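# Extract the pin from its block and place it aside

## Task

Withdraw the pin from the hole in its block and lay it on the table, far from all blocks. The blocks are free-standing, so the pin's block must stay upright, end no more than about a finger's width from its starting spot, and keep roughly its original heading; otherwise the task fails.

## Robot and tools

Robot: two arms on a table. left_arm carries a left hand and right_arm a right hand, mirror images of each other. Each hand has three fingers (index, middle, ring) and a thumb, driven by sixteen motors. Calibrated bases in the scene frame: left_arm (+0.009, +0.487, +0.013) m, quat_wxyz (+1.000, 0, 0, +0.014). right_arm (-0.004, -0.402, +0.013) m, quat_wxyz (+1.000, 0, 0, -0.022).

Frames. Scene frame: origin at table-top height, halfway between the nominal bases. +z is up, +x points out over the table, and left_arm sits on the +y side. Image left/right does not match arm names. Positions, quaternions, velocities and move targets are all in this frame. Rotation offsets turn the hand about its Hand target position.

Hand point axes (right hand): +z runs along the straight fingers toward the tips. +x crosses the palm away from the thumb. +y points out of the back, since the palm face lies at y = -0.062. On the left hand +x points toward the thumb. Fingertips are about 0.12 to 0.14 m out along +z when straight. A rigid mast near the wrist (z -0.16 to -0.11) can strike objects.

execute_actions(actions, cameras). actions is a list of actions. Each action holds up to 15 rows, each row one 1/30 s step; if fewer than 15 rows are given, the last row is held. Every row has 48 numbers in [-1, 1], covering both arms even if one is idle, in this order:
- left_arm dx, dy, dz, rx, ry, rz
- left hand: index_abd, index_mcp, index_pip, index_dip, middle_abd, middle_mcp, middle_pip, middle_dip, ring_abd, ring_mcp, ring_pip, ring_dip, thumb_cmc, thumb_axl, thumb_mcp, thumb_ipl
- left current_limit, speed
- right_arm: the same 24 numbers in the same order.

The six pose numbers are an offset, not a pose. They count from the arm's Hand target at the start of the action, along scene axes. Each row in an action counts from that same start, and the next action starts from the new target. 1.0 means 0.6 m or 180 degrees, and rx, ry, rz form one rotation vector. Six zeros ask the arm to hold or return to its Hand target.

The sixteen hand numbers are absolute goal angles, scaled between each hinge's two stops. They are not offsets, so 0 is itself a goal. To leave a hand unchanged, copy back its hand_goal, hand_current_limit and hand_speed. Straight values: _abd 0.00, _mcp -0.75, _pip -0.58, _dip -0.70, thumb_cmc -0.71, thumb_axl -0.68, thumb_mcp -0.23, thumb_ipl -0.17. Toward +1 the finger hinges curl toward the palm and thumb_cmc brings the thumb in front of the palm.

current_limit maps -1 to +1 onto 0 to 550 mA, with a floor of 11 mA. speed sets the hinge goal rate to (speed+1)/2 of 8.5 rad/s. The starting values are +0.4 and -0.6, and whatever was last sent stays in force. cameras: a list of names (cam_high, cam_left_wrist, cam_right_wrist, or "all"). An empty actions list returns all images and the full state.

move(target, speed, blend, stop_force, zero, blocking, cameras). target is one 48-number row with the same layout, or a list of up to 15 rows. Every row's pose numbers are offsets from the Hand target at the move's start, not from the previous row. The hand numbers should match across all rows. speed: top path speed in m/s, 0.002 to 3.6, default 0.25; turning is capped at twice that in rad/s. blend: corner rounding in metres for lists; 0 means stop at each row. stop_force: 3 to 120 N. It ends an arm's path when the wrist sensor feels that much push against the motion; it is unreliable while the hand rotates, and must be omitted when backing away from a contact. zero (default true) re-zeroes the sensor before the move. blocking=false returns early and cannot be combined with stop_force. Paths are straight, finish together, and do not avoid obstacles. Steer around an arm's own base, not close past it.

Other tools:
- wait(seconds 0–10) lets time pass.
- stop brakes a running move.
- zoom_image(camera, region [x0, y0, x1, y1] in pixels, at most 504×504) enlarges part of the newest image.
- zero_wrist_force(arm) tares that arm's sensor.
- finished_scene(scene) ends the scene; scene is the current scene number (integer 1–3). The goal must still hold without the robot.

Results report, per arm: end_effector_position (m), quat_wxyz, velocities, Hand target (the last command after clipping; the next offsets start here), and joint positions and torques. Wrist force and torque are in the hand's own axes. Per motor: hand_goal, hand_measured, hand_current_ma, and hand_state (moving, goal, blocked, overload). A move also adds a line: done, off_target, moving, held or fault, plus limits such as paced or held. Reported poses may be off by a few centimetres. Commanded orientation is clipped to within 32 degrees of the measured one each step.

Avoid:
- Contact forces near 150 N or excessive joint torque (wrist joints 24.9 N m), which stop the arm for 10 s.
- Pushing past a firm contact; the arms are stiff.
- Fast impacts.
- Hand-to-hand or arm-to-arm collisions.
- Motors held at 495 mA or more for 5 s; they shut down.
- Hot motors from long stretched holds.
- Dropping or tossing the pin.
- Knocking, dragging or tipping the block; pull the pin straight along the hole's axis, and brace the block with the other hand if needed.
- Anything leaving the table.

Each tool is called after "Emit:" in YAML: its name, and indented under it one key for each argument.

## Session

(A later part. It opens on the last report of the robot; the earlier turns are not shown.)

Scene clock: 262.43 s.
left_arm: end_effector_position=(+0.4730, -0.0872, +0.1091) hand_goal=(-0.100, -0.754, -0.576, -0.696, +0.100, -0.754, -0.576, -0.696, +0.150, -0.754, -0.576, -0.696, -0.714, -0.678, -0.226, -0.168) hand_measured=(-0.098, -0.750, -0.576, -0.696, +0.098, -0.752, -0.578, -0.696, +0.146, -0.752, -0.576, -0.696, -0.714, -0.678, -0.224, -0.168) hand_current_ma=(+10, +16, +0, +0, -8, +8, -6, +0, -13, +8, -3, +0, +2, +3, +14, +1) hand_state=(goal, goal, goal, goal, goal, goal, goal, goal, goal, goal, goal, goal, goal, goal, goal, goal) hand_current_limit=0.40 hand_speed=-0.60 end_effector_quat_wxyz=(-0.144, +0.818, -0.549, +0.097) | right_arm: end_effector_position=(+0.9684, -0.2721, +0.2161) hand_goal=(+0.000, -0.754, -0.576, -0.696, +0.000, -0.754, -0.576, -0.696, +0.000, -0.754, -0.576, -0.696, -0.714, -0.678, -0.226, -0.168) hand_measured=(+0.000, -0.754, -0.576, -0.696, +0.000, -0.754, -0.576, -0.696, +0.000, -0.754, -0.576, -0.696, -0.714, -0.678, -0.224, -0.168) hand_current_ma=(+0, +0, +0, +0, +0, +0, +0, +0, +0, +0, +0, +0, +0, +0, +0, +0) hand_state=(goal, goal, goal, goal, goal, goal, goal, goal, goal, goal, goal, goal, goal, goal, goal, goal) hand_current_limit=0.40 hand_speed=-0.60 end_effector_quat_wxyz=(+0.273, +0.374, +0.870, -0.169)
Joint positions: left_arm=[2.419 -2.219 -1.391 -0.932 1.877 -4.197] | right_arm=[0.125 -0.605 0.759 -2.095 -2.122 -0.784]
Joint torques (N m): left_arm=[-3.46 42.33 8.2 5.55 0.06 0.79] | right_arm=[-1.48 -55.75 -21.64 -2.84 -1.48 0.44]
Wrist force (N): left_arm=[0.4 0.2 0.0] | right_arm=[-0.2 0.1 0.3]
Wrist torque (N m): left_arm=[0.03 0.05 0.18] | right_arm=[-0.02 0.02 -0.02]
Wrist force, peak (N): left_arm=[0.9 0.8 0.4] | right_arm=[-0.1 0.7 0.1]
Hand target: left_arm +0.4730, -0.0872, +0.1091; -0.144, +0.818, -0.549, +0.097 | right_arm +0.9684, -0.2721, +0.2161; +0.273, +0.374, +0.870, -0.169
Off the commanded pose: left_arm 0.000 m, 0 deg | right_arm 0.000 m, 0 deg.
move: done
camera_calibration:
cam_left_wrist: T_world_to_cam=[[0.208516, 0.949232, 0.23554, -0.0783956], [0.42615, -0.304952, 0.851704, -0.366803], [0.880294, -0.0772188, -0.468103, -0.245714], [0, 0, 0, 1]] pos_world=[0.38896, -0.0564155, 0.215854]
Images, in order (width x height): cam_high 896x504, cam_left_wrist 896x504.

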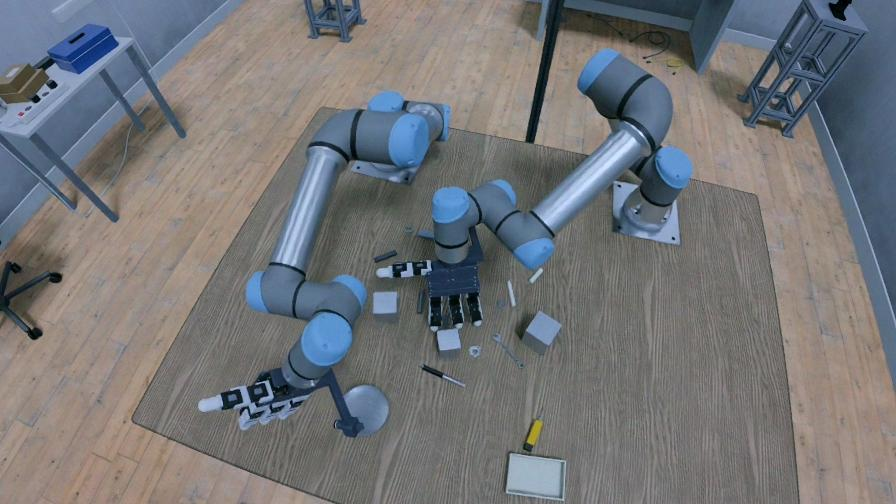

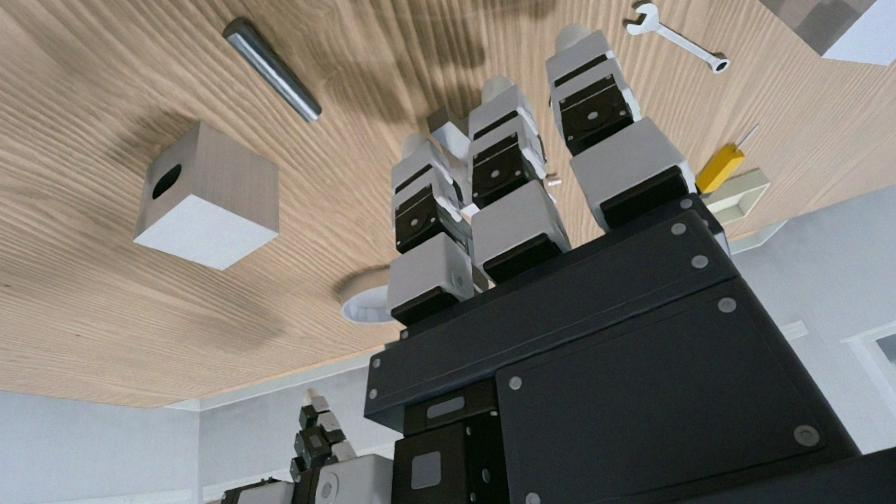

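Emit:
move:
  target: [0,0,0,0,0,0, 0.15,-0.754,-0.576,-0.696,-0.15,-0.754,-0.576,-0.696,0.15,-0.754,-0.576,-0.696,-0.714,-0.678,-0.226,-0.168,-0.5,-0.93, 0,0,0,0,0,0, 0,-0.754,-0.576,-0.696,0,-0.754,-0.576,-0.696,0,-0.754,-0.576,-0.696,-0.714,-0.678,-0.226,-0.168,0.4,-0.6]
  cameras: ["cam_high","cam_left_wrist"]

Emit:
zoom_image:
  camera: "cam_left_wrist"
  region: [370, 20, 620, 220]

Emit:
zoom_image:
  camera: "cam_high"
  region: [410, 290, 500, 370]

Scene clock: 269.27 s.
left_arm: end_effector_position=(+0.4730, -0.0872, +0.1091) hand_goal=(+0.150, -0.754, -0.576, -0.696, -0.150, -0.754, -0.576, -0.696, +0.150, -0.754, -0.576, -0.696, -0.714, -0.678, -0.226, -0.168) hand_measured=(-0.010, -0.750, -0.576, -0.696, -0.006, -0.752, -0.578, -0.696, +0.146, -0.752, -0.576, -0.696, -0.714, -0.678, -0.224, -0.168) hand_current_ma=(-137, +16, +0, +0, +137, +8, -6, +0, -13, +8, -3, +0, +2, +3, +14, +1) hand_state=(blocked, goal, goal, goal, blocked, goal, goal, goal, goal, goal, goal, goal, goal, goal, goal, goal) hand_current_limit=-0.50 hand_speed=-0.93 end_effector_quat_wxyz=(-0.144, +0.818, -0.549, +0.097) | right_arm: end_effector_position=(+0.9684, -0.2721, +0.2161) hand_goal=(+0.000, -0.754, -0.576, -0.696, +0.000, -0.754, -0.576, -0.696, +0.000, -0.754, -0.576, -0.696, -0.714, -0.678, -0.226, -0.168) hand_measured=(+0.000, -0.754, -0.576, -0.696, +0.000, -0.754, -0.576, -0.696, +0.000, -0.754, -0.576, -0.696, -0.714, -0.678, -0.224, -0.168) hand_current_ma=(+0, +0, +0, +0, +0, +0, +0, +0, +0, +0, +0, +0, +0, +0, +0, +0) hand_state=(goal, goal, goal, goal, goal, goal, goal, goal, goal, goal, goal, goal, goal, goal, goal, goal) hand_current_limit=0.40 hand_speed=-0.60 end_effector_quat_wxyz=(+0.273, +0.374, +0.870, -0.169)
Joint positions: left_arm=[2.419 -2.219 -1.391 -0.932 1.877 -4.197] | right_arm=[0.125 -0.605 0.759 -2.095 -2.122 -0.784]
Joint torques (N m): left_arm=[0.8 42.98 8.41 5.15 -0.8 0.93] | right_arm=[-1.32 -55.66 -21.5 -2.75 -1.54 0.56]
Wrist force (N): left_arm=[0.8 0.2 0.3] | right_arm=[-0.1 0.3 0.1]
Wrist torque (N m): left_arm=[0.00 0.04 0.22] | right_arm=[0.03 0.02 0.00]
Wrist force, peak (N): left_arm=[1.4 0.6 0.8] | right_arm=[-0.4 0.4 0.5]
Hand target: left_arm +0.4730, -0.0872, +0.1091; -0.144, +0.818, -0.549, +0.097 | right_arm +0.9684, -0.2721, +0.2161; +0.273, +0.374, +0.870, -0.169
Off the commanded pose: left_arm 0.000 m, 0 deg | right_arm 0.000 m, 0 deg.
move: done
camera_calibration:
cam_left_wrist: T_world_to_cam=[[0.208516, 0.949232, 0.23554, -0.0783956], [0.42615, -0.304952, 0.851704, -0.366803], [0.880294, -0.0772188, -0.468103, -0.245714], [0, 0, 0, 1]] pos_world=[0.38896, -0.0564155, 0.215854]
Images, in order (width x height): cam_high 896x504, cam_left_wrist 896x504.

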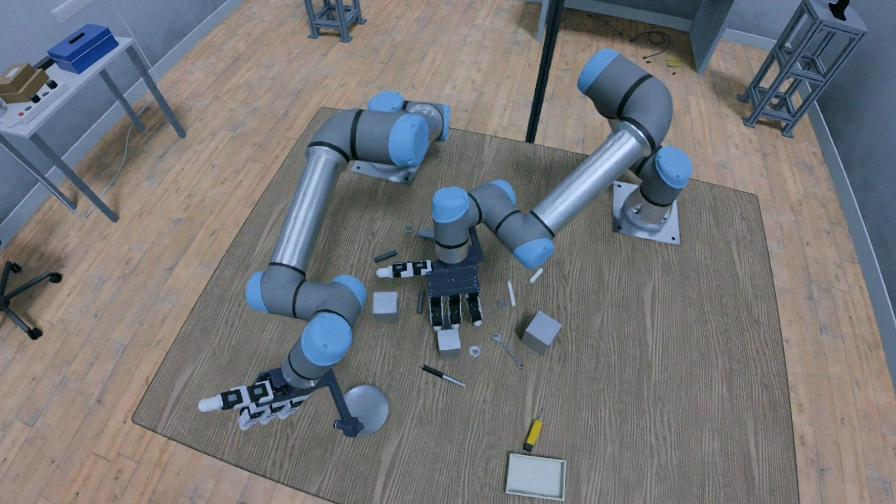

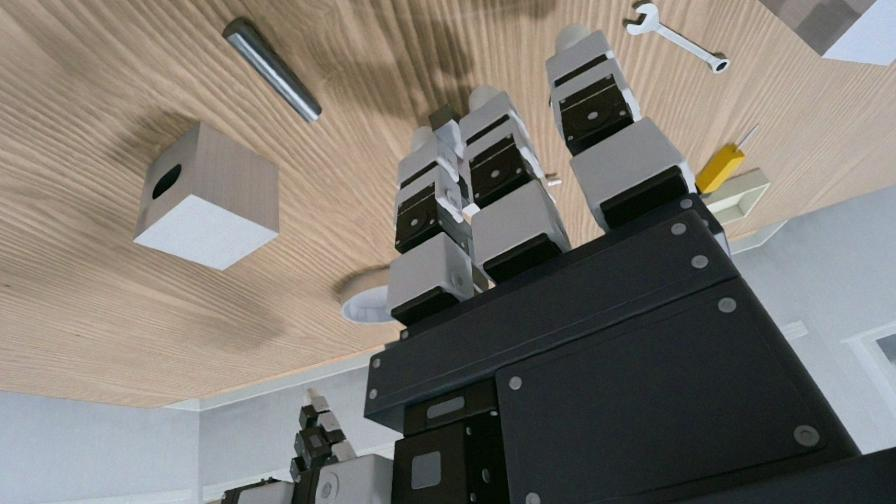

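Scaled by 2.016.

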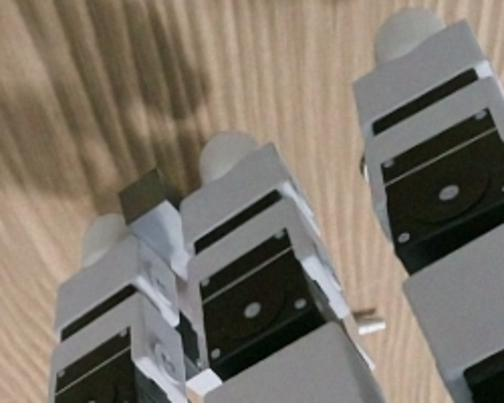

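Scaled by 5.600.

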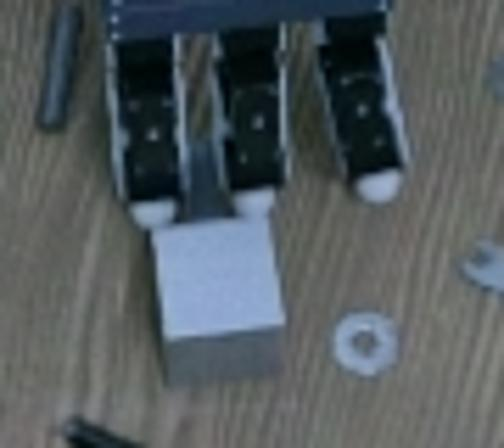

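Emit:
move:
  target: [0,0,0,0,0,0, 0.3,-0.754,-0.576,-0.696,-0.3,-0.754,-0.576,-0.696,0.15,-0.754,-0.576,-0.696,-0.714,-0.678,-0.226,-0.168,0.6,-0.9, 0,0,0,0,0,0, 0,-0.754,-0.576,-0.696,0,-0.754,-0.576,-0.696,0,-0.754,-0.576,-0.696,-0.714,-0.678,-0.226,-0.168,0.4,-0.6]
  cameras: []

Emit:
move:
  target: [-0.01545,-0.00624,0,0,0,0, 0.3,-0.754,-0.576,-0.696,-0.3,-0.754,-0.576,-0.696,0.15,-0.754,-0.576,-0.696,-0.714,-0.678,-0.226,-0.168,0.6,-0.9, 0,0,0,0,0,0, 0,-0.754,-0.576,-0.696,0,-0.754,-0.576,-0.696,0,-0.754,-0.576,-0.696,-0.714,-0.678,-0.226,-0.168,0.4,-0.6]
  speed: 0.02
  cameras: ["cam_high","cam_left_wrist"]

Emit:
zoom_image:
  camera: "cam_left_wrist"
  region: [370, 20, 620, 220]

Emit:
zoom_image:
  camera: "cam_high"
  region: [410, 290, 500, 370]

Scene clock: 278.40 s.
left_arm: end_effector_position=(+0.4730, -0.0872, +0.1091) hand_goal=(+0.300, -0.754, -0.576, -0.696, -0.300, -0.754, -0.576, -0.696, +0.150, -0.754, -0.576, -0.696, -0.714, -0.678, -0.226, -0.168) hand_measured=(-0.006, -0.750, -0.576, -0.696, -0.012, -0.752, -0.578, -0.696, +0.146, -0.752, -0.576, -0.696, -0.714, -0.678, -0.224, -0.168) hand_current_ma=(-440, +16, +0, +0, +440, +8, -6, +0, -13, +8, -3, +0, +2, +3, +14, +1) hand_state=(blocked, goal, goal, goal, blocked, goal, goal, goal, goal, goal, goal, goal, goal, goal, goal, goal) hand_current_limit=0.60 hand_speed=-0.90 end_effector_quat_wxyz=(-0.144, +0.818, -0.549, +0.097) | right_arm: end_effector_position=(+0.9684, -0.2721, +0.2161) hand_goal=(+0.000, -0.754, -0.576, -0.696, +0.000, -0.754, -0.576, -0.696, +0.000, -0.754, -0.576, -0.696, -0.714, -0.678, -0.226, -0.168) hand_measured=(+0.000, -0.754, -0.576, -0.696, +0.000, -0.754, -0.576, -0.696, +0.000, -0.754, -0.576, -0.696, -0.714, -0.678, -0.224, -0.168) hand_current_ma=(+0, +0, +0, +0, +0, +0, +0, +0, +0, +0, +0, +0, +0, +0, +0, +0) hand_state=(goal, goal, goal, goal, goal, goal, goal, goal, goal, goal, goal, goal, goal, goal, goal, goal) hand_current_limit=0.40 hand_speed=-0.60 end_effector_quat_wxyz=(+0.273, +0.374, +0.870, -0.169)
Joint positions: left_arm=[2.419 -2.219 -1.391 -0.932 1.877 -4.197] | right_arm=[0.125 -0.605 0.759 -2.095 -2.122 -0.784]
Joint torques (N m): left_arm=[0.95 46.25 10.36 1.9 -0.67 0.95] | right_arm=[-1.9 -55.55 -21.64 -2.77 -1.55 0.56]
Wrist force (N): left_arm=[0.8 0.0 0.2] | right_arm=[0.0 0.2 0.1]
Wrist torque (N m): left_arm=[0.01 0.07 0.22] | right_arm=[0.01 0.00 0.00]
Wrist force, peak (N): left_arm=[1.1 0.4 0.9] | right_arm=[-0.1 0.3 0.5]
Hand target: left_arm +0.4730, -0.0872, +0.1091; -0.144, +0.818, -0.549, +0.097 | right_arm +0.9684, -0.2721, +0.2161; +0.273, +0.374, +0.870, -0.169
Off the commanded pose: left_arm 0.000 m, 0 deg | right_arm 0.000 m, 0 deg.
move: done
No camera images: "cameras" was empty.

Scene clock: 279.20 s.
left_arm: end_effector_position=(+0.4638, -0.0909, +0.1091) hand_goal=(+0.300, -0.754, -0.576, -0.696, -0.300, -0.754, -0.576, -0.696, +0.150, -0.754, -0.576, -0.696, -0.714, -0.678, -0.226, -0.168) hand_measured=(-0.006, -0.754, -0.578, -0.696, -0.012, -0.756, -0.578, -0.696, +0.146, -0.752, -0.576, -0.696, -0.714, -0.678, -0.224, -0.168) hand_current_ma=(-440, +2, -4, +0, +440, -5, -8, +0, -13, +8, -3, +0, +2, +3, +14, +1) hand_state=(blocked, goal, goal, goal, blocked, goal, goal, goal, goal, goal, goal, goal, goal, goal, goal, goal) hand_current_limit=0.60 hand_speed=-0.90 end_effector_quat_wxyz=(-0.144, +0.818, -0.549, +0.097) | right_arm: end_effector_position=(+0.9684, -0.2721, +0.2161) hand_goal=(+0.000, -0.754, -0.576, -0.696, +0.000, -0.754, -0.576, -0.696, +0.000, -0.754, -0.576, -0.696, -0.714, -0.678, -0.226, -0.168) hand_measured=(+0.000, -0.754, -0.576, -0.696, +0.000, -0.754, -0.576, -0.696, +0.000, -0.754, -0.576, -0.696, -0.714, -0.678, -0.224, -0.168) hand_current_ma=(+0, +0, +0, +0, +0, +0, +0, +0, +0, +0, +0, +0, +0, +0, +0, +0) hand_state=(goal, goal, goal, goal, goal, goal, goal, goal, goal, goal, goal, goal, goal, goal, goal, goal) hand_current_limit=0.40 hand_speed=-0.60 end_effector_quat_wxyz=(+0.273, +0.374, +0.870, -0.169)
Joint positions: left_arm=[2.407 -2.212 -1.402 -0.932 1.88 -4.21] | right_arm=[0.125 -0.605 0.759 -2.095 -2.122 -0.784]
Joint torques (N m): left_arm=[-5.55 65.52 7.3 3.75 2.27 -1.22] | right_arm=[-1.75 -55.72 -21.92 -2.75 -1.76 0.47]
Wrist force (N): left_arm=[0.6 0.2 1.1] | right_arm=[-0.1 0.3 0.0]
Wrist torque (N m): left_arm=[0.01 0.09 0.20] | right_arm=[0.06 0.03 -0.01]
Wrist force, peak (N): left_arm=[1.0 -1.3 1.3] | right_arm=[0.1 0.6 0.1]
Hand target: left_arm +0.4637, -0.0909, +0.1091; -0.144, +0.818, -0.549, +0.097 | right_arm +0.9684, -0.2721, +0.2161; +0.273, +0.374, +0.870, -0.169
Off the commanded pose: left_arm 0.000 m, 0 deg | right_arm 0.000 m, 0 deg.
move: done
camera_calibration:
cam_left_wrist: T_world_to_cam=[[0.208508, 0.949238, 0.235523, -0.0729577], [0.426154, -0.304933, 0.851709, -0.364013], [0.880294, -0.0772189, -0.468103, -0.237901], [0, 0, 0, 1]] pos_world=[0.37976, -0.0601155, 0.215854]
Images, in order (width x height): cam_high 896x504, cam_left_wrist 896x504.

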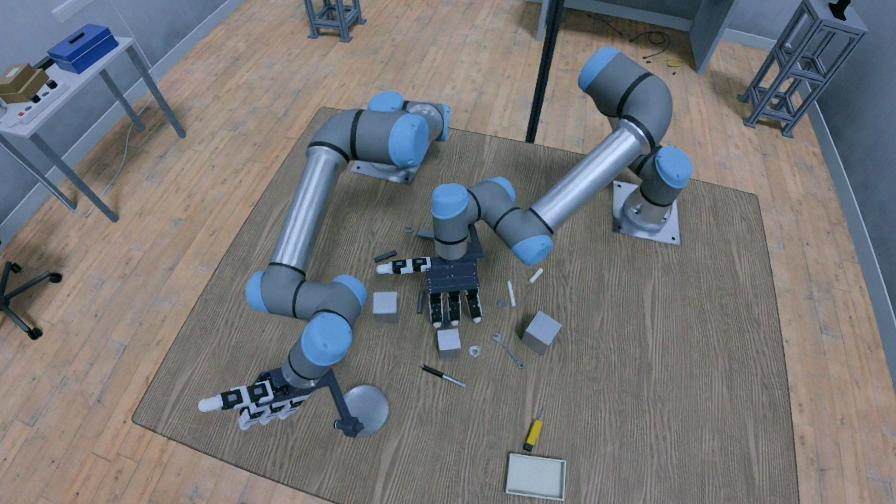

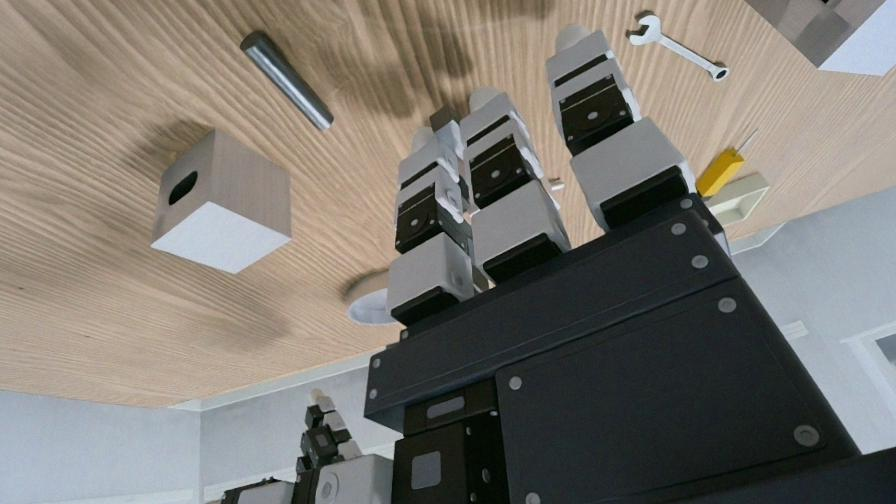

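Scaled by 2.016.

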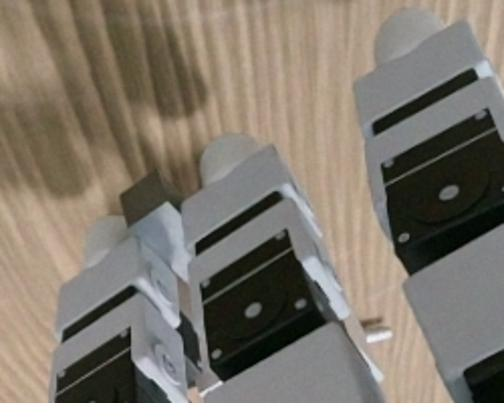

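Scaled by 5.600.

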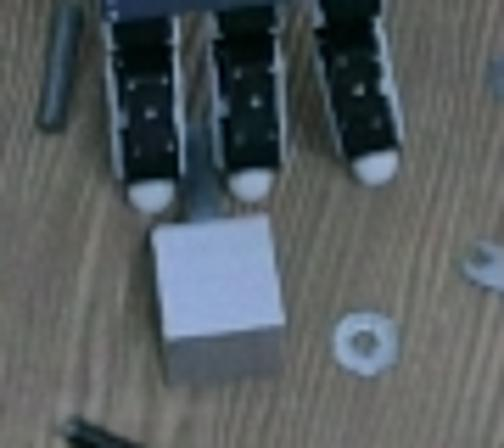

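Emit:
move:
  target: [-0.06953,-0.02808,0,0,0,0, 0.3,-0.754,-0.576,-0.696,-0.3,-0.754,-0.576,-0.696,0.15,-0.754,-0.576,-0.696,-0.714,-0.678,-0.226,-0.168,0.6,-0.9, 0,0,0,0,0,0, 0,-0.754,-0.576,-0.696,0,-0.754,-0.576,-0.696,0,-0.754,-0.576,-0.696,-0.714,-0.678,-0.226,-0.168,0.4,-0.6]
  speed: 0.04
  cameras: ["cam_high","cam_left_wrist"]

Emit:
zoom_image:
  camera: "cam_left_wrist"
  region: [370, 20, 620, 220]

Emit:
zoom_image:
  camera: "cam_high"
  region: [400, 270, 500, 370]

Scene clock: 287.77 s.
left_arm: end_effector_position=(+0.4221, -0.1077, +0.1091) hand_goal=(+0.300, -0.754, -0.576, -0.696, -0.300, -0.754, -0.576, -0.696, +0.150, -0.754, -0.576, -0.696, -0.714, -0.678, -0.226, -0.168) hand_measured=(-0.004, -0.748, -0.576, -0.696, -0.012, -0.748, -0.576, -0.696, +0.146, -0.752, -0.576, -0.696, -0.714, -0.678, -0.224, -0.168) hand_current_ma=(-440, +21, +3, +0, +440, +21, +0, +0, -13, +9, -3, +0, +3, +3, +14, +1) hand_state=(blocked, goal, goal, goal, blocked, goal, goal, goal, goal, goal, goal, goal, goal, goal, goal, goal) hand_current_limit=0.60 hand_speed=-0.90 end_effector_quat_wxyz=(-0.144, +0.818, -0.549, +0.097) | right_arm: end_effector_position=(+0.9684, -0.2721, +0.2161) hand_goal=(+0.000, -0.754, -0.576, -0.696, +0.000, -0.754, -0.576, -0.696, +0.000, -0.754, -0.576, -0.696, -0.714, -0.678, -0.226, -0.168) hand_measured=(+0.000, -0.754, -0.576, -0.696, +0.000, -0.754, -0.576, -0.696, +0.000, -0.754, -0.576, -0.696, -0.714, -0.678, -0.224, -0.168) hand_current_ma=(+0, +0, +0, +0, +0, +0, +0, +0, +0, +0, +0, +0, +0, +0, +0, +0) hand_state=(goal, goal, goal, goal, goal, goal, goal, goal, goal, goal, goal, goal, goal, goal, goal, goal) hand_current_limit=0.40 hand_speed=-0.60 end_effector_quat_wxyz=(+0.273, +0.374, +0.870, -0.169)
Joint positions: left_arm=[2.349 -2.184 -1.445 -0.936 1.889 -4.27] | right_arm=[0.125 -0.605 0.759 -2.095 -2.122 -0.784]
Joint torques (N m): left_arm=[-5.42 65.48 7.81 0.56 2.31 -1.44] | right_arm=[-1.57 -55.66 -21.72 -2.74 -1.65 0.74]
Wrist force (N): left_arm=[0.4 0.3 0.8] | right_arm=[0.2 0.2 -0.2]
Wrist torque (N m): left_arm=[-0.04 0.04 0.19] | right_arm=[0.04 -0.01 0.01]
Wrist force, peak (N): left_arm=[0.5 1.2 1.3] | right_arm=[0.0 0.0 0.8]
Hand target: left_arm +0.4220, -0.1078, +0.1091; -0.144, +0.818, -0.549, +0.097 | right_arm +0.9684, -0.2721, +0.2161; +0.273, +0.374, +0.870, -0.169
Off the commanded pose: left_arm 0.000 m, 0 deg | right_arm 0.000 m, 0 deg.
move: done
camera_calibration:
cam_left_wrist: T_world_to_cam=[[0.208516, 0.949232, 0.23554, -0.0483228], [0.42615, -0.304952, 0.851704, -0.351364], [0.880294, -0.0772188, -0.468103, -0.20249], [0, 0, 0, 1]] pos_world=[0.33806, -0.0769155, 0.215854]
Images, in order (width x height): cam_high 896x504, cam_left_wrist 896x504.

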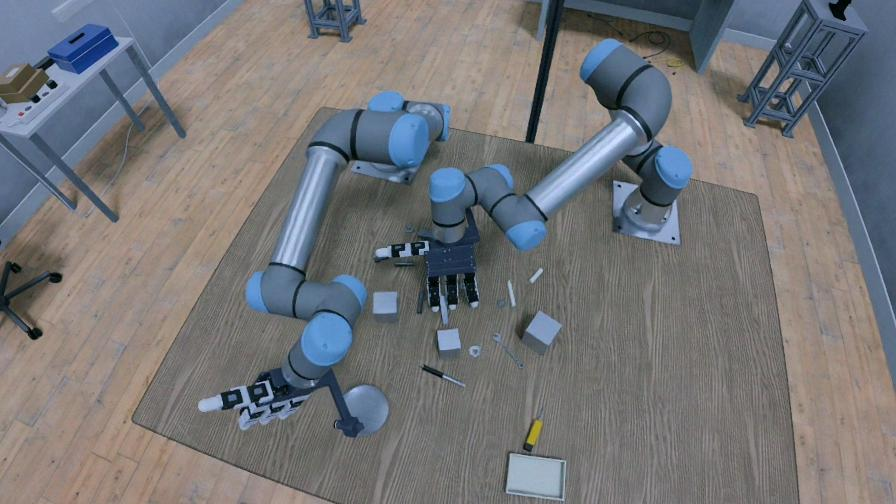

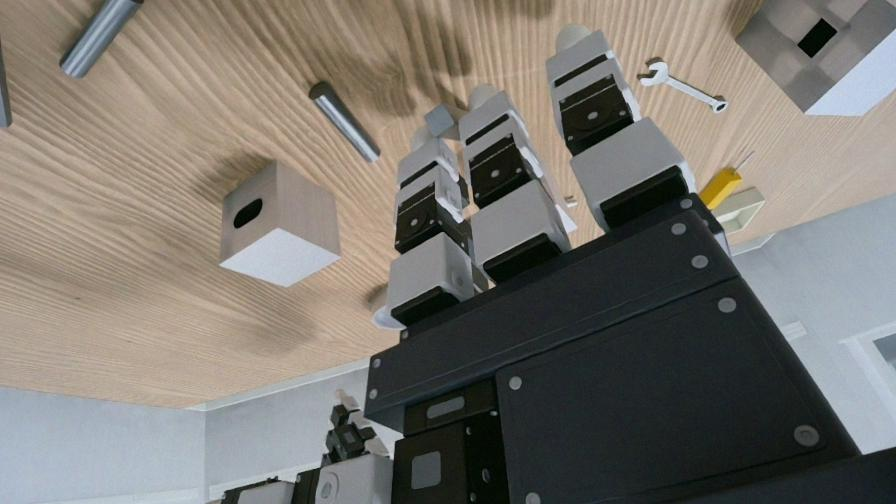

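Scaled by 2.016.

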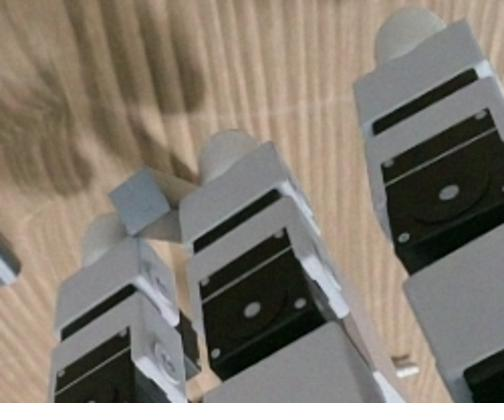

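Scaled by 5.040.

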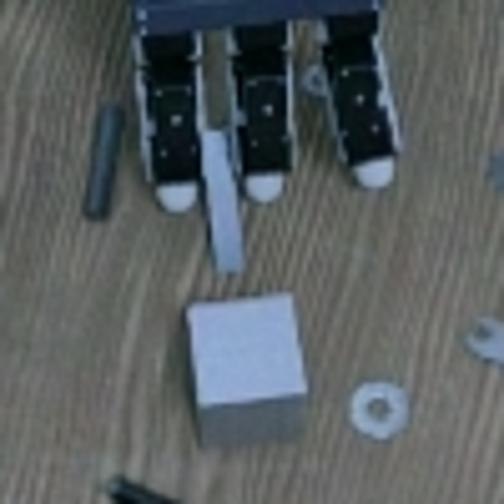

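Emit:
move:
  target:
    - [-0.03,-0.01,0.06,0,0,0, 0.3,-0.754,-0.576,-0.696,-0.3,-0.754,-0.576,-0.696,0.15,-0.754,-0.576,-0.696,-0.714,-0.678,-0.226,-0.168,0.6,-0.9, 0,0,0,0,0,0, 0,-0.754,-0.576,-0.696,0,-0.754,-0.576,-0.696,0,-0.754,-0.576,-0.696,-0.714,-0.678,-0.226,-0.168,0.4,-0.6]
    - [-0.3323,0.064,0.06,0,0,0, 0.3,-0.754,-0.576,-0.696,-0.3,-0.754,-0.576,-0.696,0.15,-0.754,-0.576,-0.696,-0.714,-0.678,-0.226,-0.168,0.6,-0.9, 0,0,0,0,0,0, 0,-0.754,-0.576,-0.696,0,-0.754,-0.576,-0.696,0,-0.754,-0.576,-0.696,-0.714,-0.678,-0.226,-0.168,0.4,-0.6]
  speed: 0.12
  blend: [0.02,0]
  cameras: ["cam_high","cam_left_wrist"]

Emit:
zoom_image:
  camera: "cam_left_wrist"
  region: [370, 20, 620, 220]

Emit:
zoom_image:
  camera: "cam_high"
  region: [400, 200, 540, 300]

Scene clock: 332.23 s.
left_arm: end_effector_position=(+0.2227, -0.0694, +0.1451) hand_goal=(+0.300, -0.754, -0.576, -0.696, -0.300, -0.754, -0.576, -0.696, +0.150, -0.754, -0.576, -0.696, -0.714, -0.678, -0.226, -0.168) hand_measured=(-0.002, -0.748, -0.576, -0.696, -0.012, -0.748, -0.576, -0.696, +0.146, -0.752, -0.576, -0.696, -0.712, -0.678, -0.224, -0.168) hand_current_ma=(-440, +25, +3, +0, +440, +25, +1, +0, -13, +10, -3, +0, +4, +3, +14, +1) hand_state=(blocked, goal, goal, goal, blocked, goal, goal, goal, goal, goal, goal, goal, goal, goal, goal, goal) hand_current_limit=0.60 hand_speed=-0.90 end_effector_quat_wxyz=(-0.144, +0.818, -0.549, +0.097) | right_arm: end_effector_position=(+0.9684, -0.2721, +0.2161) hand_goal=(+0.000, -0.754, -0.576, -0.696, +0.000, -0.754, -0.576, -0.696, +0.000, -0.754, -0.576, -0.696, -0.714, -0.678, -0.226, -0.168) hand_measured=(+0.000, -0.754, -0.576, -0.696, +0.000, -0.754, -0.576, -0.696, +0.000, -0.754, -0.576, -0.696, -0.714, -0.678, -0.224, -0.168) hand_current_ma=(+0, +0, +0, +0, +0, +0, +0, +0, +0, +0, +0, +0, +0, +0, +0, +0) hand_state=(goal, goal, goal, goal, goal, goal, goal, goal, goal, goal, goal, goal, goal, goal, goal, goal) hand_current_limit=0.40 hand_speed=-0.60 end_effector_quat_wxyz=(+0.273, +0.374, +0.870, -0.169)
Joint positions: left_arm=[2.145 -1.86 -1.818 -0.956 1.912 -4.484] | right_arm=[0.125 -0.605 0.759 -2.095 -2.122 -0.784]
Joint torques (N m): left_arm=[-6.52 48.98 7.43 0.55 2.46 -1.31] | right_arm=[-1.74 -55.01 -21.83 -2.67 -1.75 0.78]
Wrist force (N): left_arm=[0.4 0.9 1.4] | right_arm=[0.0 0.3 0.3]
Wrist torque (N m): left_arm=[-0.06 0.07 0.16] | right_arm=[0.01 -0.02 0.00]
Wrist force, peak (N): left_arm=[0.3 0.7 2.3] | right_arm=[-0.1 0.4 0.6]
Hand target: left_arm +0.2226, -0.0694, +0.1451; -0.144, +0.818, -0.549, +0.097 | right_arm +0.9684, -0.2721, +0.2161; +0.273, +0.374, +0.870, -0.169
Off the commanded pose: left_arm 0.000 m, 0 deg | right_arm 0.000 m, 0 deg.
move: done
camera_calibration:
cam_left_wrist: T_world_to_cam=[[0.208516, 0.949232, 0.23554, -0.0515797], [0.42615, -0.304952, 0.851704, -0.285371], [0.880294, -0.0772188, -0.468103, -0.00715018], [0, 0, 0, 1]] pos_world=[0.13866, -0.0386155, 0.251854]
Images, in order (width x height): cam_high 896x504, cam_left_wrist 896x504.

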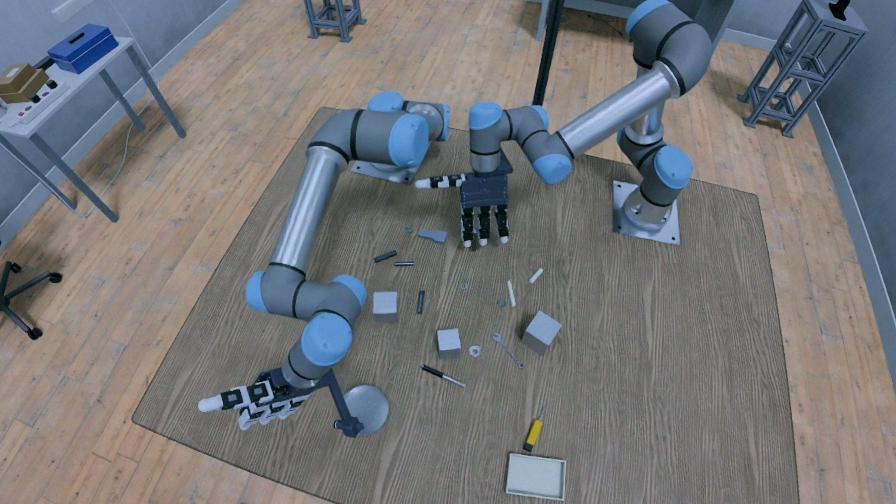

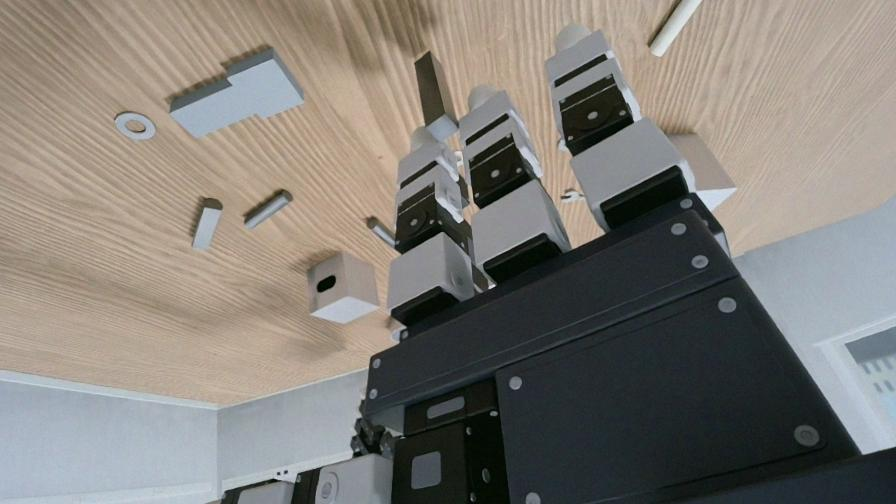

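Scaled by 2.016.

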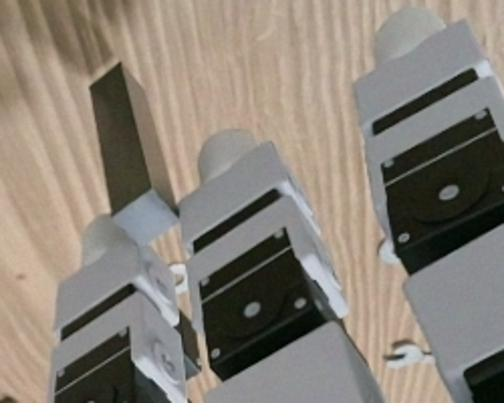

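Scaled by 3.600.

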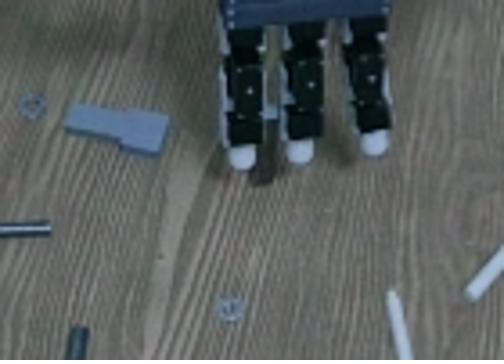

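Emit:
move:
  target: [0,0,-0.088,0,0,0, 0.3,-0.754,-0.576,-0.696,-0.3,-0.754,-0.576,-0.696,0.15,-0.754,-0.576,-0.696,-0.714,-0.678,-0.226,-0.168,0.6,-0.9, 0,0,0,0,0,0, 0,-0.754,-0.576,-0.696,0,-0.754,-0.576,-0.696,0,-0.754,-0.576,-0.696,-0.714,-0.678,-0.226,-0.168,0.4,-0.6]
  speed: 0.03
  stop_force: 3
  cameras: ["cam_high","cam_left_wrist"]

Emit:
zoom_image:
  camera: "cam_left_wrist"
  region: [370, 20, 620, 220]

Emit:
zoom_image:
  camera: "cam_high"
  region: [400, 200, 540, 300]

Scene clock: 362.70 s.
left_arm: end_effector_position=(+0.2226, -0.0694, +0.1316) hand_goal=(+0.300, -0.754, -0.576, -0.696, -0.300, -0.754, -0.576, -0.696, +0.150, -0.754, -0.576, -0.696, -0.714, -0.678, -0.226, -0.168) hand_measured=(-0.002, -0.750, -0.576, -0.696, -0.012, -0.750, -0.576, -0.696, +0.146, -0.752, -0.576, -0.696, -0.712, -0.678, -0.224, -0.168) hand_current_ma=(-440, +17, +3, +0, +440, +18, +1, +0, -12, +10, -3, +0, +4, +3, +14, +1) hand_state=(blocked, goal, goal, goal, blocked, goal, goal, goal, goal, goal, goal, goal, goal, goal, goal, goal) hand_current_limit=0.60 hand_speed=-0.90 end_effector_quat_wxyz=(-0.144, +0.818, -0.549, +0.097) | right_arm: end_effector_position=(+0.9684, -0.2721, +0.2161) hand_goal=(+0.000, -0.754, -0.576, -0.696, +0.000, -0.754, -0.576, -0.696, +0.000, -0.754, -0.576, -0.696, -0.714, -0.678, -0.226, -0.168) hand_measured=(+0.000, -0.754, -0.576, -0.696, +0.000, -0.754, -0.576, -0.696, +0.000, -0.754, -0.576, -0.696, -0.714, -0.678, -0.224, -0.168) hand_current_ma=(+0, +0, +0, +0, +0, +0, +0, +0, +0, +0, +0, +0, +0, +0, +0, +0) hand_state=(goal, goal, goal, goal, goal, goal, goal, goal, goal, goal, goal, goal, goal, goal, goal, goal) hand_current_limit=0.40 hand_speed=-0.60 end_effector_quat_wxyz=(+0.273, +0.374, +0.870, -0.169)
Joint positions: left_arm=[2.145 -1.877 -1.835 -0.922 1.912 -4.485] | right_arm=[0.125 -0.605 0.759 -2.095 -2.122 -0.784]
Joint torques (N m): left_arm=[-3.06 50.18 36.54 0.49 -0.79 -0.47] | right_arm=[-2.04 -54.66 -22.07 -2.77 -1.89 0.98]
Wrist force (N): left_arm=[0.4 0.3 1.4] | right_arm=[-0.2 0.1 0.1]
Wrist torque (N m): left_arm=[-0.15 0.08 0.17] | right_arm=[0.01 0.02 -0.01]
Wrist force, peak (N): left_arm=[0.8 -0.6 -2.1] | right_arm=[0.5 0.1 0.5]
Hand target: left_arm +0.2226, -0.0694, +0.1316; -0.144, +0.818, -0.549, +0.097 (not the last commanded pose) | right_arm +0.9684, -0.2721, +0.2161; +0.273, +0.374, +0.870, -0.169
Off the commanded pose: left_arm 0.039 m, 0 deg | right_arm 0.000 m, 0 deg.
move: contact (left_arm)
camera_calibration:
cam_left_wrist: T_world_to_cam=[[0.208548, 0.949209, 0.235604, -0.0484709], [0.426135, -0.305023, 0.851687, -0.273711], [0.880294, -0.0772186, -0.468103, -0.0134206], [0, 0, 0, 1]] pos_world=[0.13856, -0.0385155, 0.238254]
Images, in order (width x height): cam_high 896x504, cam_left_wrist 896x504.

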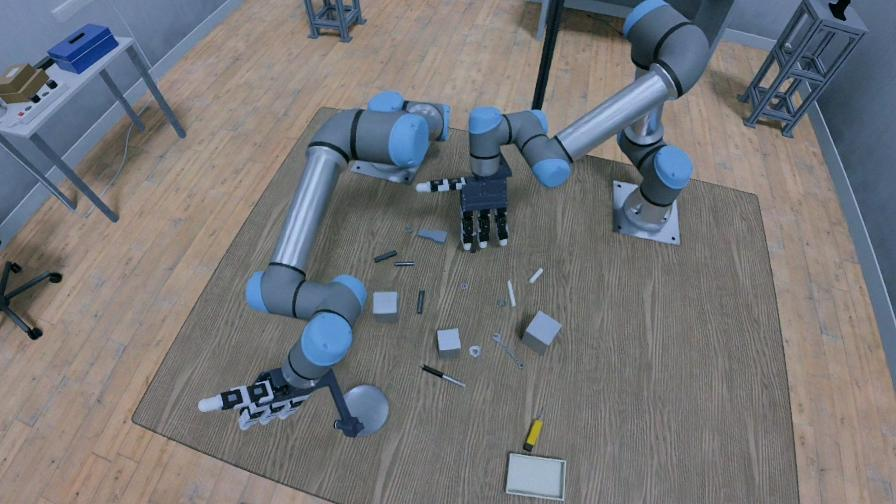

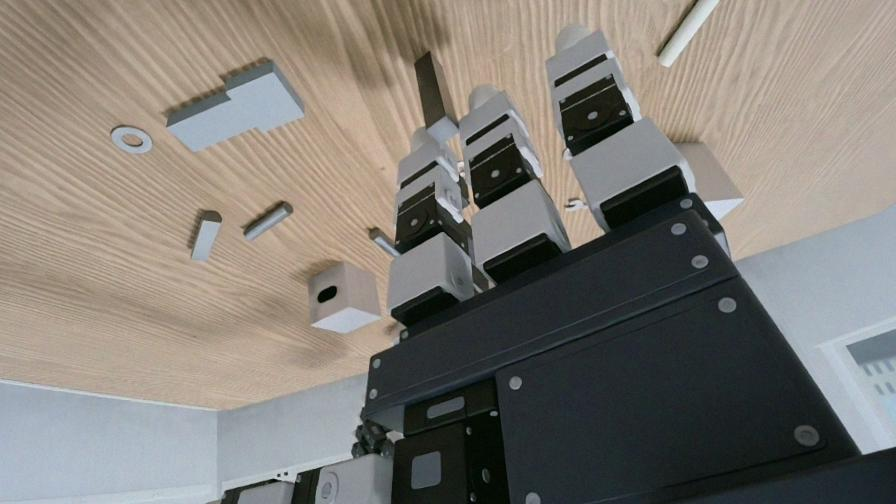

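Scaled by 2.016.

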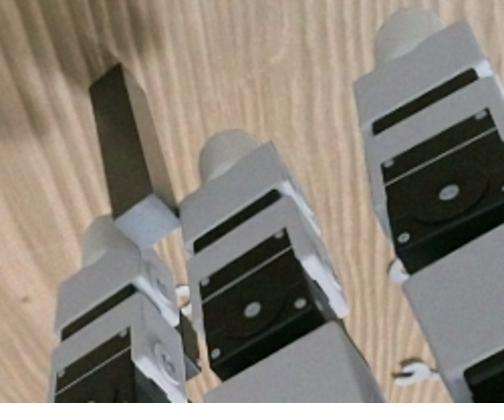

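Scaled by 3.600.

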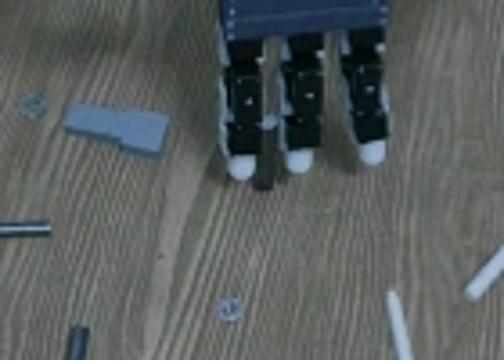

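Emit:
move:
  target:
    - [-0.0210,-0.0085,-0.005,0,0,0, 0.3,-0.754,-0.576,-0.696,-0.3,-0.754,-0.576,-0.696,0.15,-0.754,-0.576,-0.696,-0.714,-0.678,-0.226,-0.168,0.6,-0.9, 0,0,0,0,0,0, 0,-0.754,-0.576,-0.696,0,-0.754,-0.576,-0.696,0,-0.754,-0.576,-0.696,-0.714,-0.678,-0.226,-0.168,0.4,-0.6]
    - [-0.0447,-0.0181,-0.0183,0,0,0, 0.3,-0.754,-0.576,-0.696,-0.3,-0.754,-0.576,-0.696,0.15,-0.754,-0.576,-0.696,-0.714,-0.678,-0.226,-0.168,0.6,-0.9, 0,0,0,0,0,0, 0,-0.754,-0.576,-0.696,0,-0.754,-0.576,-0.696,0,-0.754,-0.576,-0.696,-0.714,-0.678,-0.226,-0.168,0.4,-0.6]
    - [-0.0643,-0.026,-0.0377,0,0,0, 0.3,-0.754,-0.576,-0.696,-0.3,-0.754,-0.576,-0.696,0.15,-0.754,-0.576,-0.696,-0.714,-0.678,-0.226,-0.168,0.6,-0.9, 0,0,0,0,0,0, 0,-0.754,-0.576,-0.696,0,-0.754,-0.576,-0.696,0,-0.754,-0.576,-0.696,-0.714,-0.678,-0.226,-0.168,0.4,-0.6]
  speed: 0.04
  blend: [0.005,0.005,0]
  cameras: ["cam_high","cam_left_wrist"]

Emit:
zoom_image:
  camera: "cam_left_wrist"
  region: [370, 20, 620, 220]

Emit:
zoom_image:
  camera: "cam_high"
  region: [400, 200, 540, 300]

Scene clock: 377.43 s.
left_arm: end_effector_position=(+0.1841, -0.0849, +0.1090) hand_goal=(+0.300, -0.754, -0.576, -0.696, -0.300, -0.754, -0.576, -0.696, +0.150, -0.754, -0.576, -0.696, -0.714, -0.678, -0.226, -0.168) hand_measured=(-0.002, -0.750, -0.576, -0.696, -0.012, -0.750, -0.576, -0.696, +0.146, -0.752, -0.576, -0.696, -0.712, -0.678, -0.224, -0.168) hand_current_ma=(-440, +16, +3, +0, +440, +17, +1, +0, -12, +10, -3, +0, +4, +3, +14, +1) hand_state=(blocked, goal, goal, goal, blocked, goal, goal, goal, goal, goal, goal, goal, goal, goal, goal, goal) hand_current_limit=0.60 hand_speed=-0.90 end_effector_quat_wxyz=(-0.144, +0.818, -0.549, +0.097) | right_arm: end_effector_position=(+0.9684, -0.2721, +0.2161) hand_goal=(+0.000, -0.754, -0.576, -0.696, +0.000, -0.754, -0.576, -0.696, +0.000, -0.754, -0.576, -0.696, -0.714, -0.678, -0.226, -0.168) hand_measured=(+0.000, -0.754, -0.576, -0.696, +0.000, -0.754, -0.576, -0.696, +0.000, -0.754, -0.576, -0.696, -0.714, -0.678, -0.224, -0.168) hand_current_ma=(+0, +0, +0, +0, +0, +0, +0, +0, +0, +0, +0, +0, +0, +0, +0, +0) hand_state=(goal, goal, goal, goal, goal, goal, goal, goal, goal, goal, goal, goal, goal, goal, goal, goal) hand_current_limit=0.40 hand_speed=-0.60 end_effector_quat_wxyz=(+0.273, +0.374, +0.870, -0.169)
Joint positions: left_arm=[2.072 -1.909 -1.852 -0.899 1.917 -4.562] | right_arm=[0.125 -0.605 0.759 -2.095 -2.122 -0.784]
Joint torques (N m): left_arm=[-3.72 27.52 7.06 5.77 2.41 -1.3] | right_arm=[-1.92 -54.8 -22.8 -2.72 -2 1.22]
Wrist force (N): left_arm=[0.4 0.4 0.3] | right_arm=[-0.1 0.1 0.3]
Wrist torque (N m): left_arm=[-0.02 0.06 0.18] | right_arm=[-0.02 0.00 -0.01]
Wrist force, peak (N): left_arm=[0.8 -0.5 -3.6] | right_arm=[-0.1 0.6 0.3]
Hand target: left_arm +0.1840, -0.0850, +0.1089; -0.144, +0.818, -0.549, +0.097 | right_arm +0.9684, -0.2721, +0.2161; +0.273, +0.374, +0.870, -0.169
Off the commanded pose: left_arm 0.000 m, 0 deg | right_arm 0.000 m, 0 deg.
move: done
camera_calibration:
cam_left_wrist: T_world_to_cam=[[0.208548, 0.949209, 0.235604, -0.0203331], [0.426135, -0.305023, 0.851687, -0.2429], [0.880294, -0.0772186, -0.468103, 0.0087338], [0, 0, 0, 1]] pos_world=[0.10006, -0.0541155, 0.215754]
Images, in order (width x height): cam_high 896x504, cam_left_wrist 896x504.

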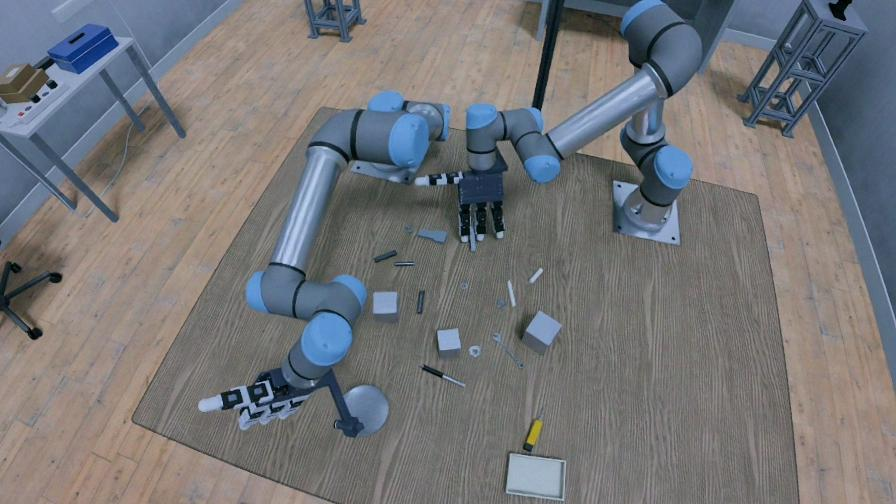

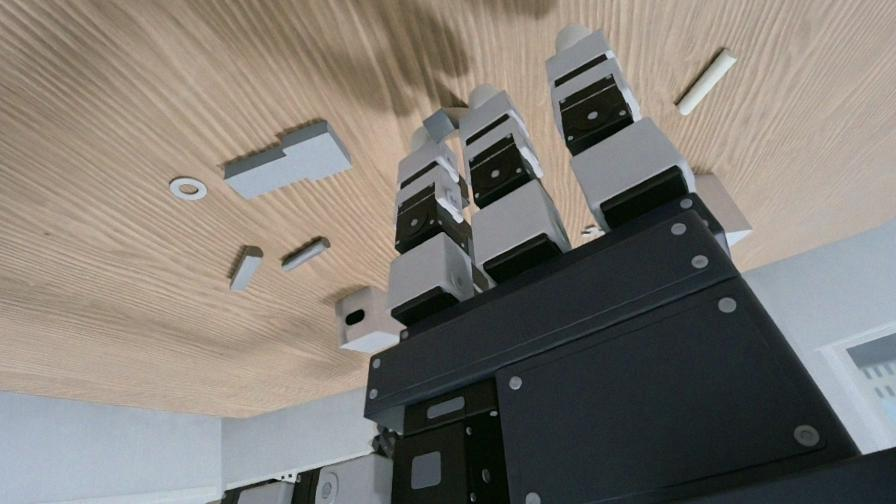

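Scaled by 2.016.

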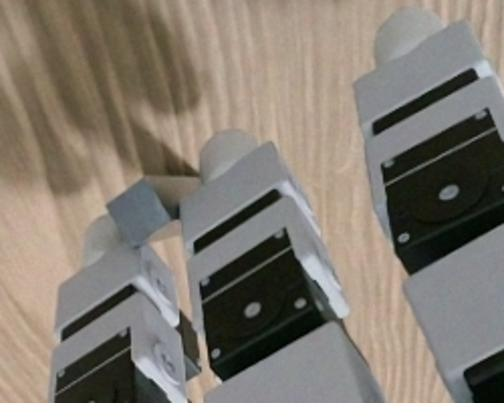

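Scaled by 3.600.

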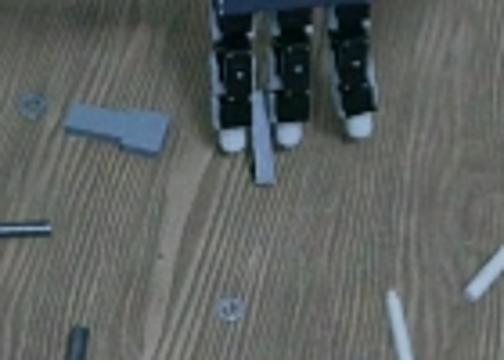

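Emit:
move:
  target:
    - [-0.0102,-0.0041,-0.0156,0,0,0, 0.3,-0.754,-0.576,-0.696,-0.3,-0.754,-0.576,-0.696,0.15,-0.754,-0.576,-0.696,-0.714,-0.678,-0.226,-0.168,0.6,-0.9, 0,0,0,0,0,0, 0,-0.754,-0.576,-0.696,0,-0.754,-0.576,-0.696,0,-0.754,-0.576,-0.696,-0.714,-0.678,-0.226,-0.168,0.4,-0.6]
    - [-0.0157,-0.0064,-0.027,0,0,0, 0.3,-0.754,-0.576,-0.696,-0.3,-0.754,-0.576,-0.696,0.15,-0.754,-0.576,-0.696,-0.714,-0.678,-0.226,-0.168,0.6,-0.9, 0,0,0,0,0,0, 0,-0.754,-0.576,-0.696,0,-0.754,-0.576,-0.696,0,-0.754,-0.576,-0.696,-0.714,-0.678,-0.226,-0.168,0.4,-0.6]
  speed: 0.03
  blend: [0.003,0]
  cameras: ["cam_high","cam_left_wrist"]

Emit:
zoom_image:
  camera: "cam_left_wrist"
  region: [370, 20, 620, 220]

Emit:
zoom_image:
  camera: "cam_high"
  region: [400, 200, 540, 300]

Scene clock: 386.63 s.
left_arm: end_effector_position=(+0.1746, -0.0888, +0.0928) hand_goal=(+0.300, -0.754, -0.576, -0.696, -0.300, -0.754, -0.576, -0.696, +0.150, -0.754, -0.576, -0.696, -0.714, -0.678, -0.226, -0.168) hand_measured=(-0.002, -0.750, -0.576, -0.696, -0.012, -0.750, -0.576, -0.696, +0.146, -0.752, -0.576, -0.696, -0.712, -0.678, -0.224, -0.168) hand_current_ma=(-440, +16, +3, +0, +440, +19, +1, +0, -12, +10, -3, +0, +4, +3, +14, +1) hand_state=(blocked, goal, goal, goal, blocked, goal, goal, goal, goal, goal, goal, goal, goal, goal, goal, goal) hand_current_limit=0.60 hand_speed=-0.90 end_effector_quat_wxyz=(-0.144, +0.818, -0.549, +0.097) | right_arm: end_effector_position=(+0.9684, -0.2721, +0.2161) hand_goal=(+0.000, -0.754, -0.576, -0.696, +0.000, -0.754, -0.576, -0.696, +0.000, -0.754, -0.576, -0.696, -0.714, -0.678, -0.226, -0.168) hand_measured=(+0.000, -0.754, -0.576, -0.696, +0.000, -0.754, -0.576, -0.696, +0.000, -0.754, -0.576, -0.696, -0.714, -0.678, -0.224, -0.168) hand_current_ma=(+0, +0, +0, +0, +0, +0, +0, +0, +0, +0, +0, +0, +0, +0, +0, +0) hand_state=(goal, goal, goal, goal, goal, goal, goal, goal, goal, goal, goal, goal, goal, goal, goal, goal) hand_current_limit=0.40 hand_speed=-0.60 end_effector_quat_wxyz=(+0.273, +0.374, +0.870, -0.169)
Joint positions: left_arm=[2.053 -1.934 -1.865 -0.868 1.918 -4.581] | right_arm=[0.125 -0.605 0.759 -2.095 -2.122 -0.784]
Joint torques (N m): left_arm=[-5.56 29.27 6.45 5.42 2.49 -1.38] | right_arm=[-2.2 -54.4 -22.72 -2.63 -1.97 1.18]
Wrist force (N): left_arm=[0.7 0.4 0.6] | right_arm=[-0.2 0.2 -0.1]
Wrist torque (N m): left_arm=[-0.05 0.03 0.20] | right_arm=[0.04 0.03 -0.02]
Wrist force, peak (N): left_arm=[0.6 0.7 0.9] | right_arm=[-0.3 0.1 0.5]
Hand target: left_arm +0.1746, -0.0888, +0.0927; -0.144, +0.818, -0.549, +0.097 | right_arm +0.9684, -0.2721, +0.2161; +0.273, +0.374, +0.870, -0.169
Off the commanded pose: left_arm 0.000 m, 0 deg | right_arm 0.000 m, 0 deg.
move: done
camera_calibration:
cam_left_wrist: T_world_to_cam=[[0.208548, 0.949209, 0.235604, -0.010854], [0.426135, -0.305023, 0.851687, -0.226287], [0.880294, -0.0772186, -0.468103, 0.00912414], [0, 0, 0, 1]] pos_world=[0.0906604, -0.0580155, 0.199554]
Images, in order (width x height): cam_high 896x504, cam_left_wrist 896x504.

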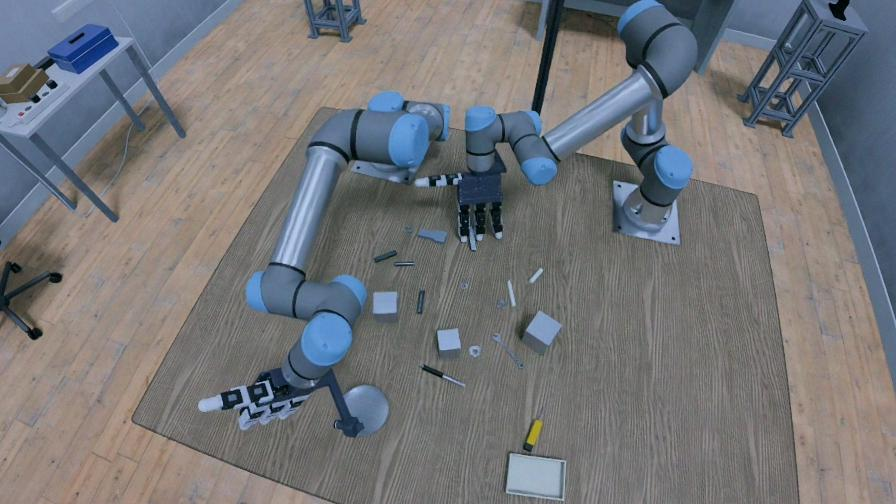

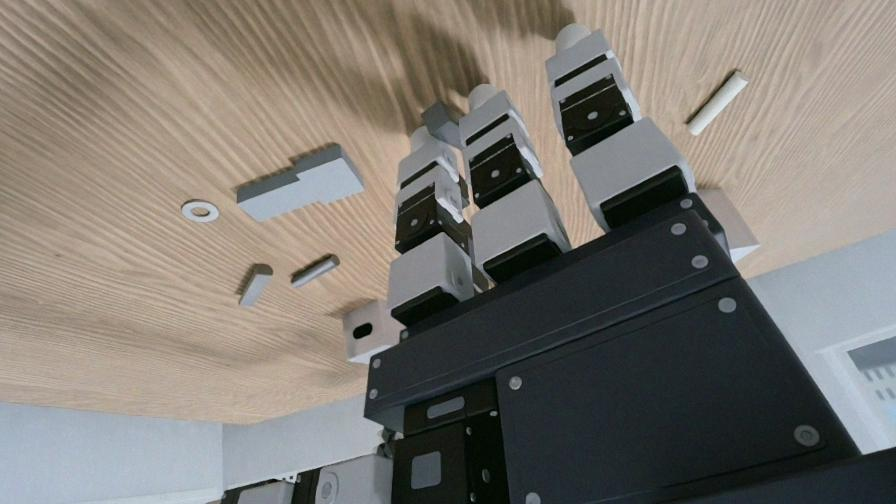

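Scaled by 2.016.

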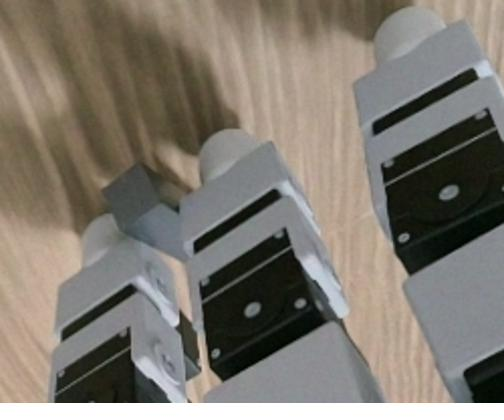

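Scaled by 3.600.

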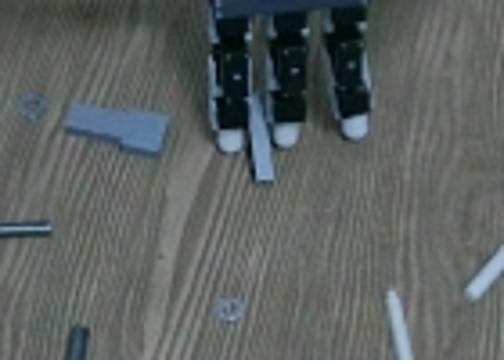

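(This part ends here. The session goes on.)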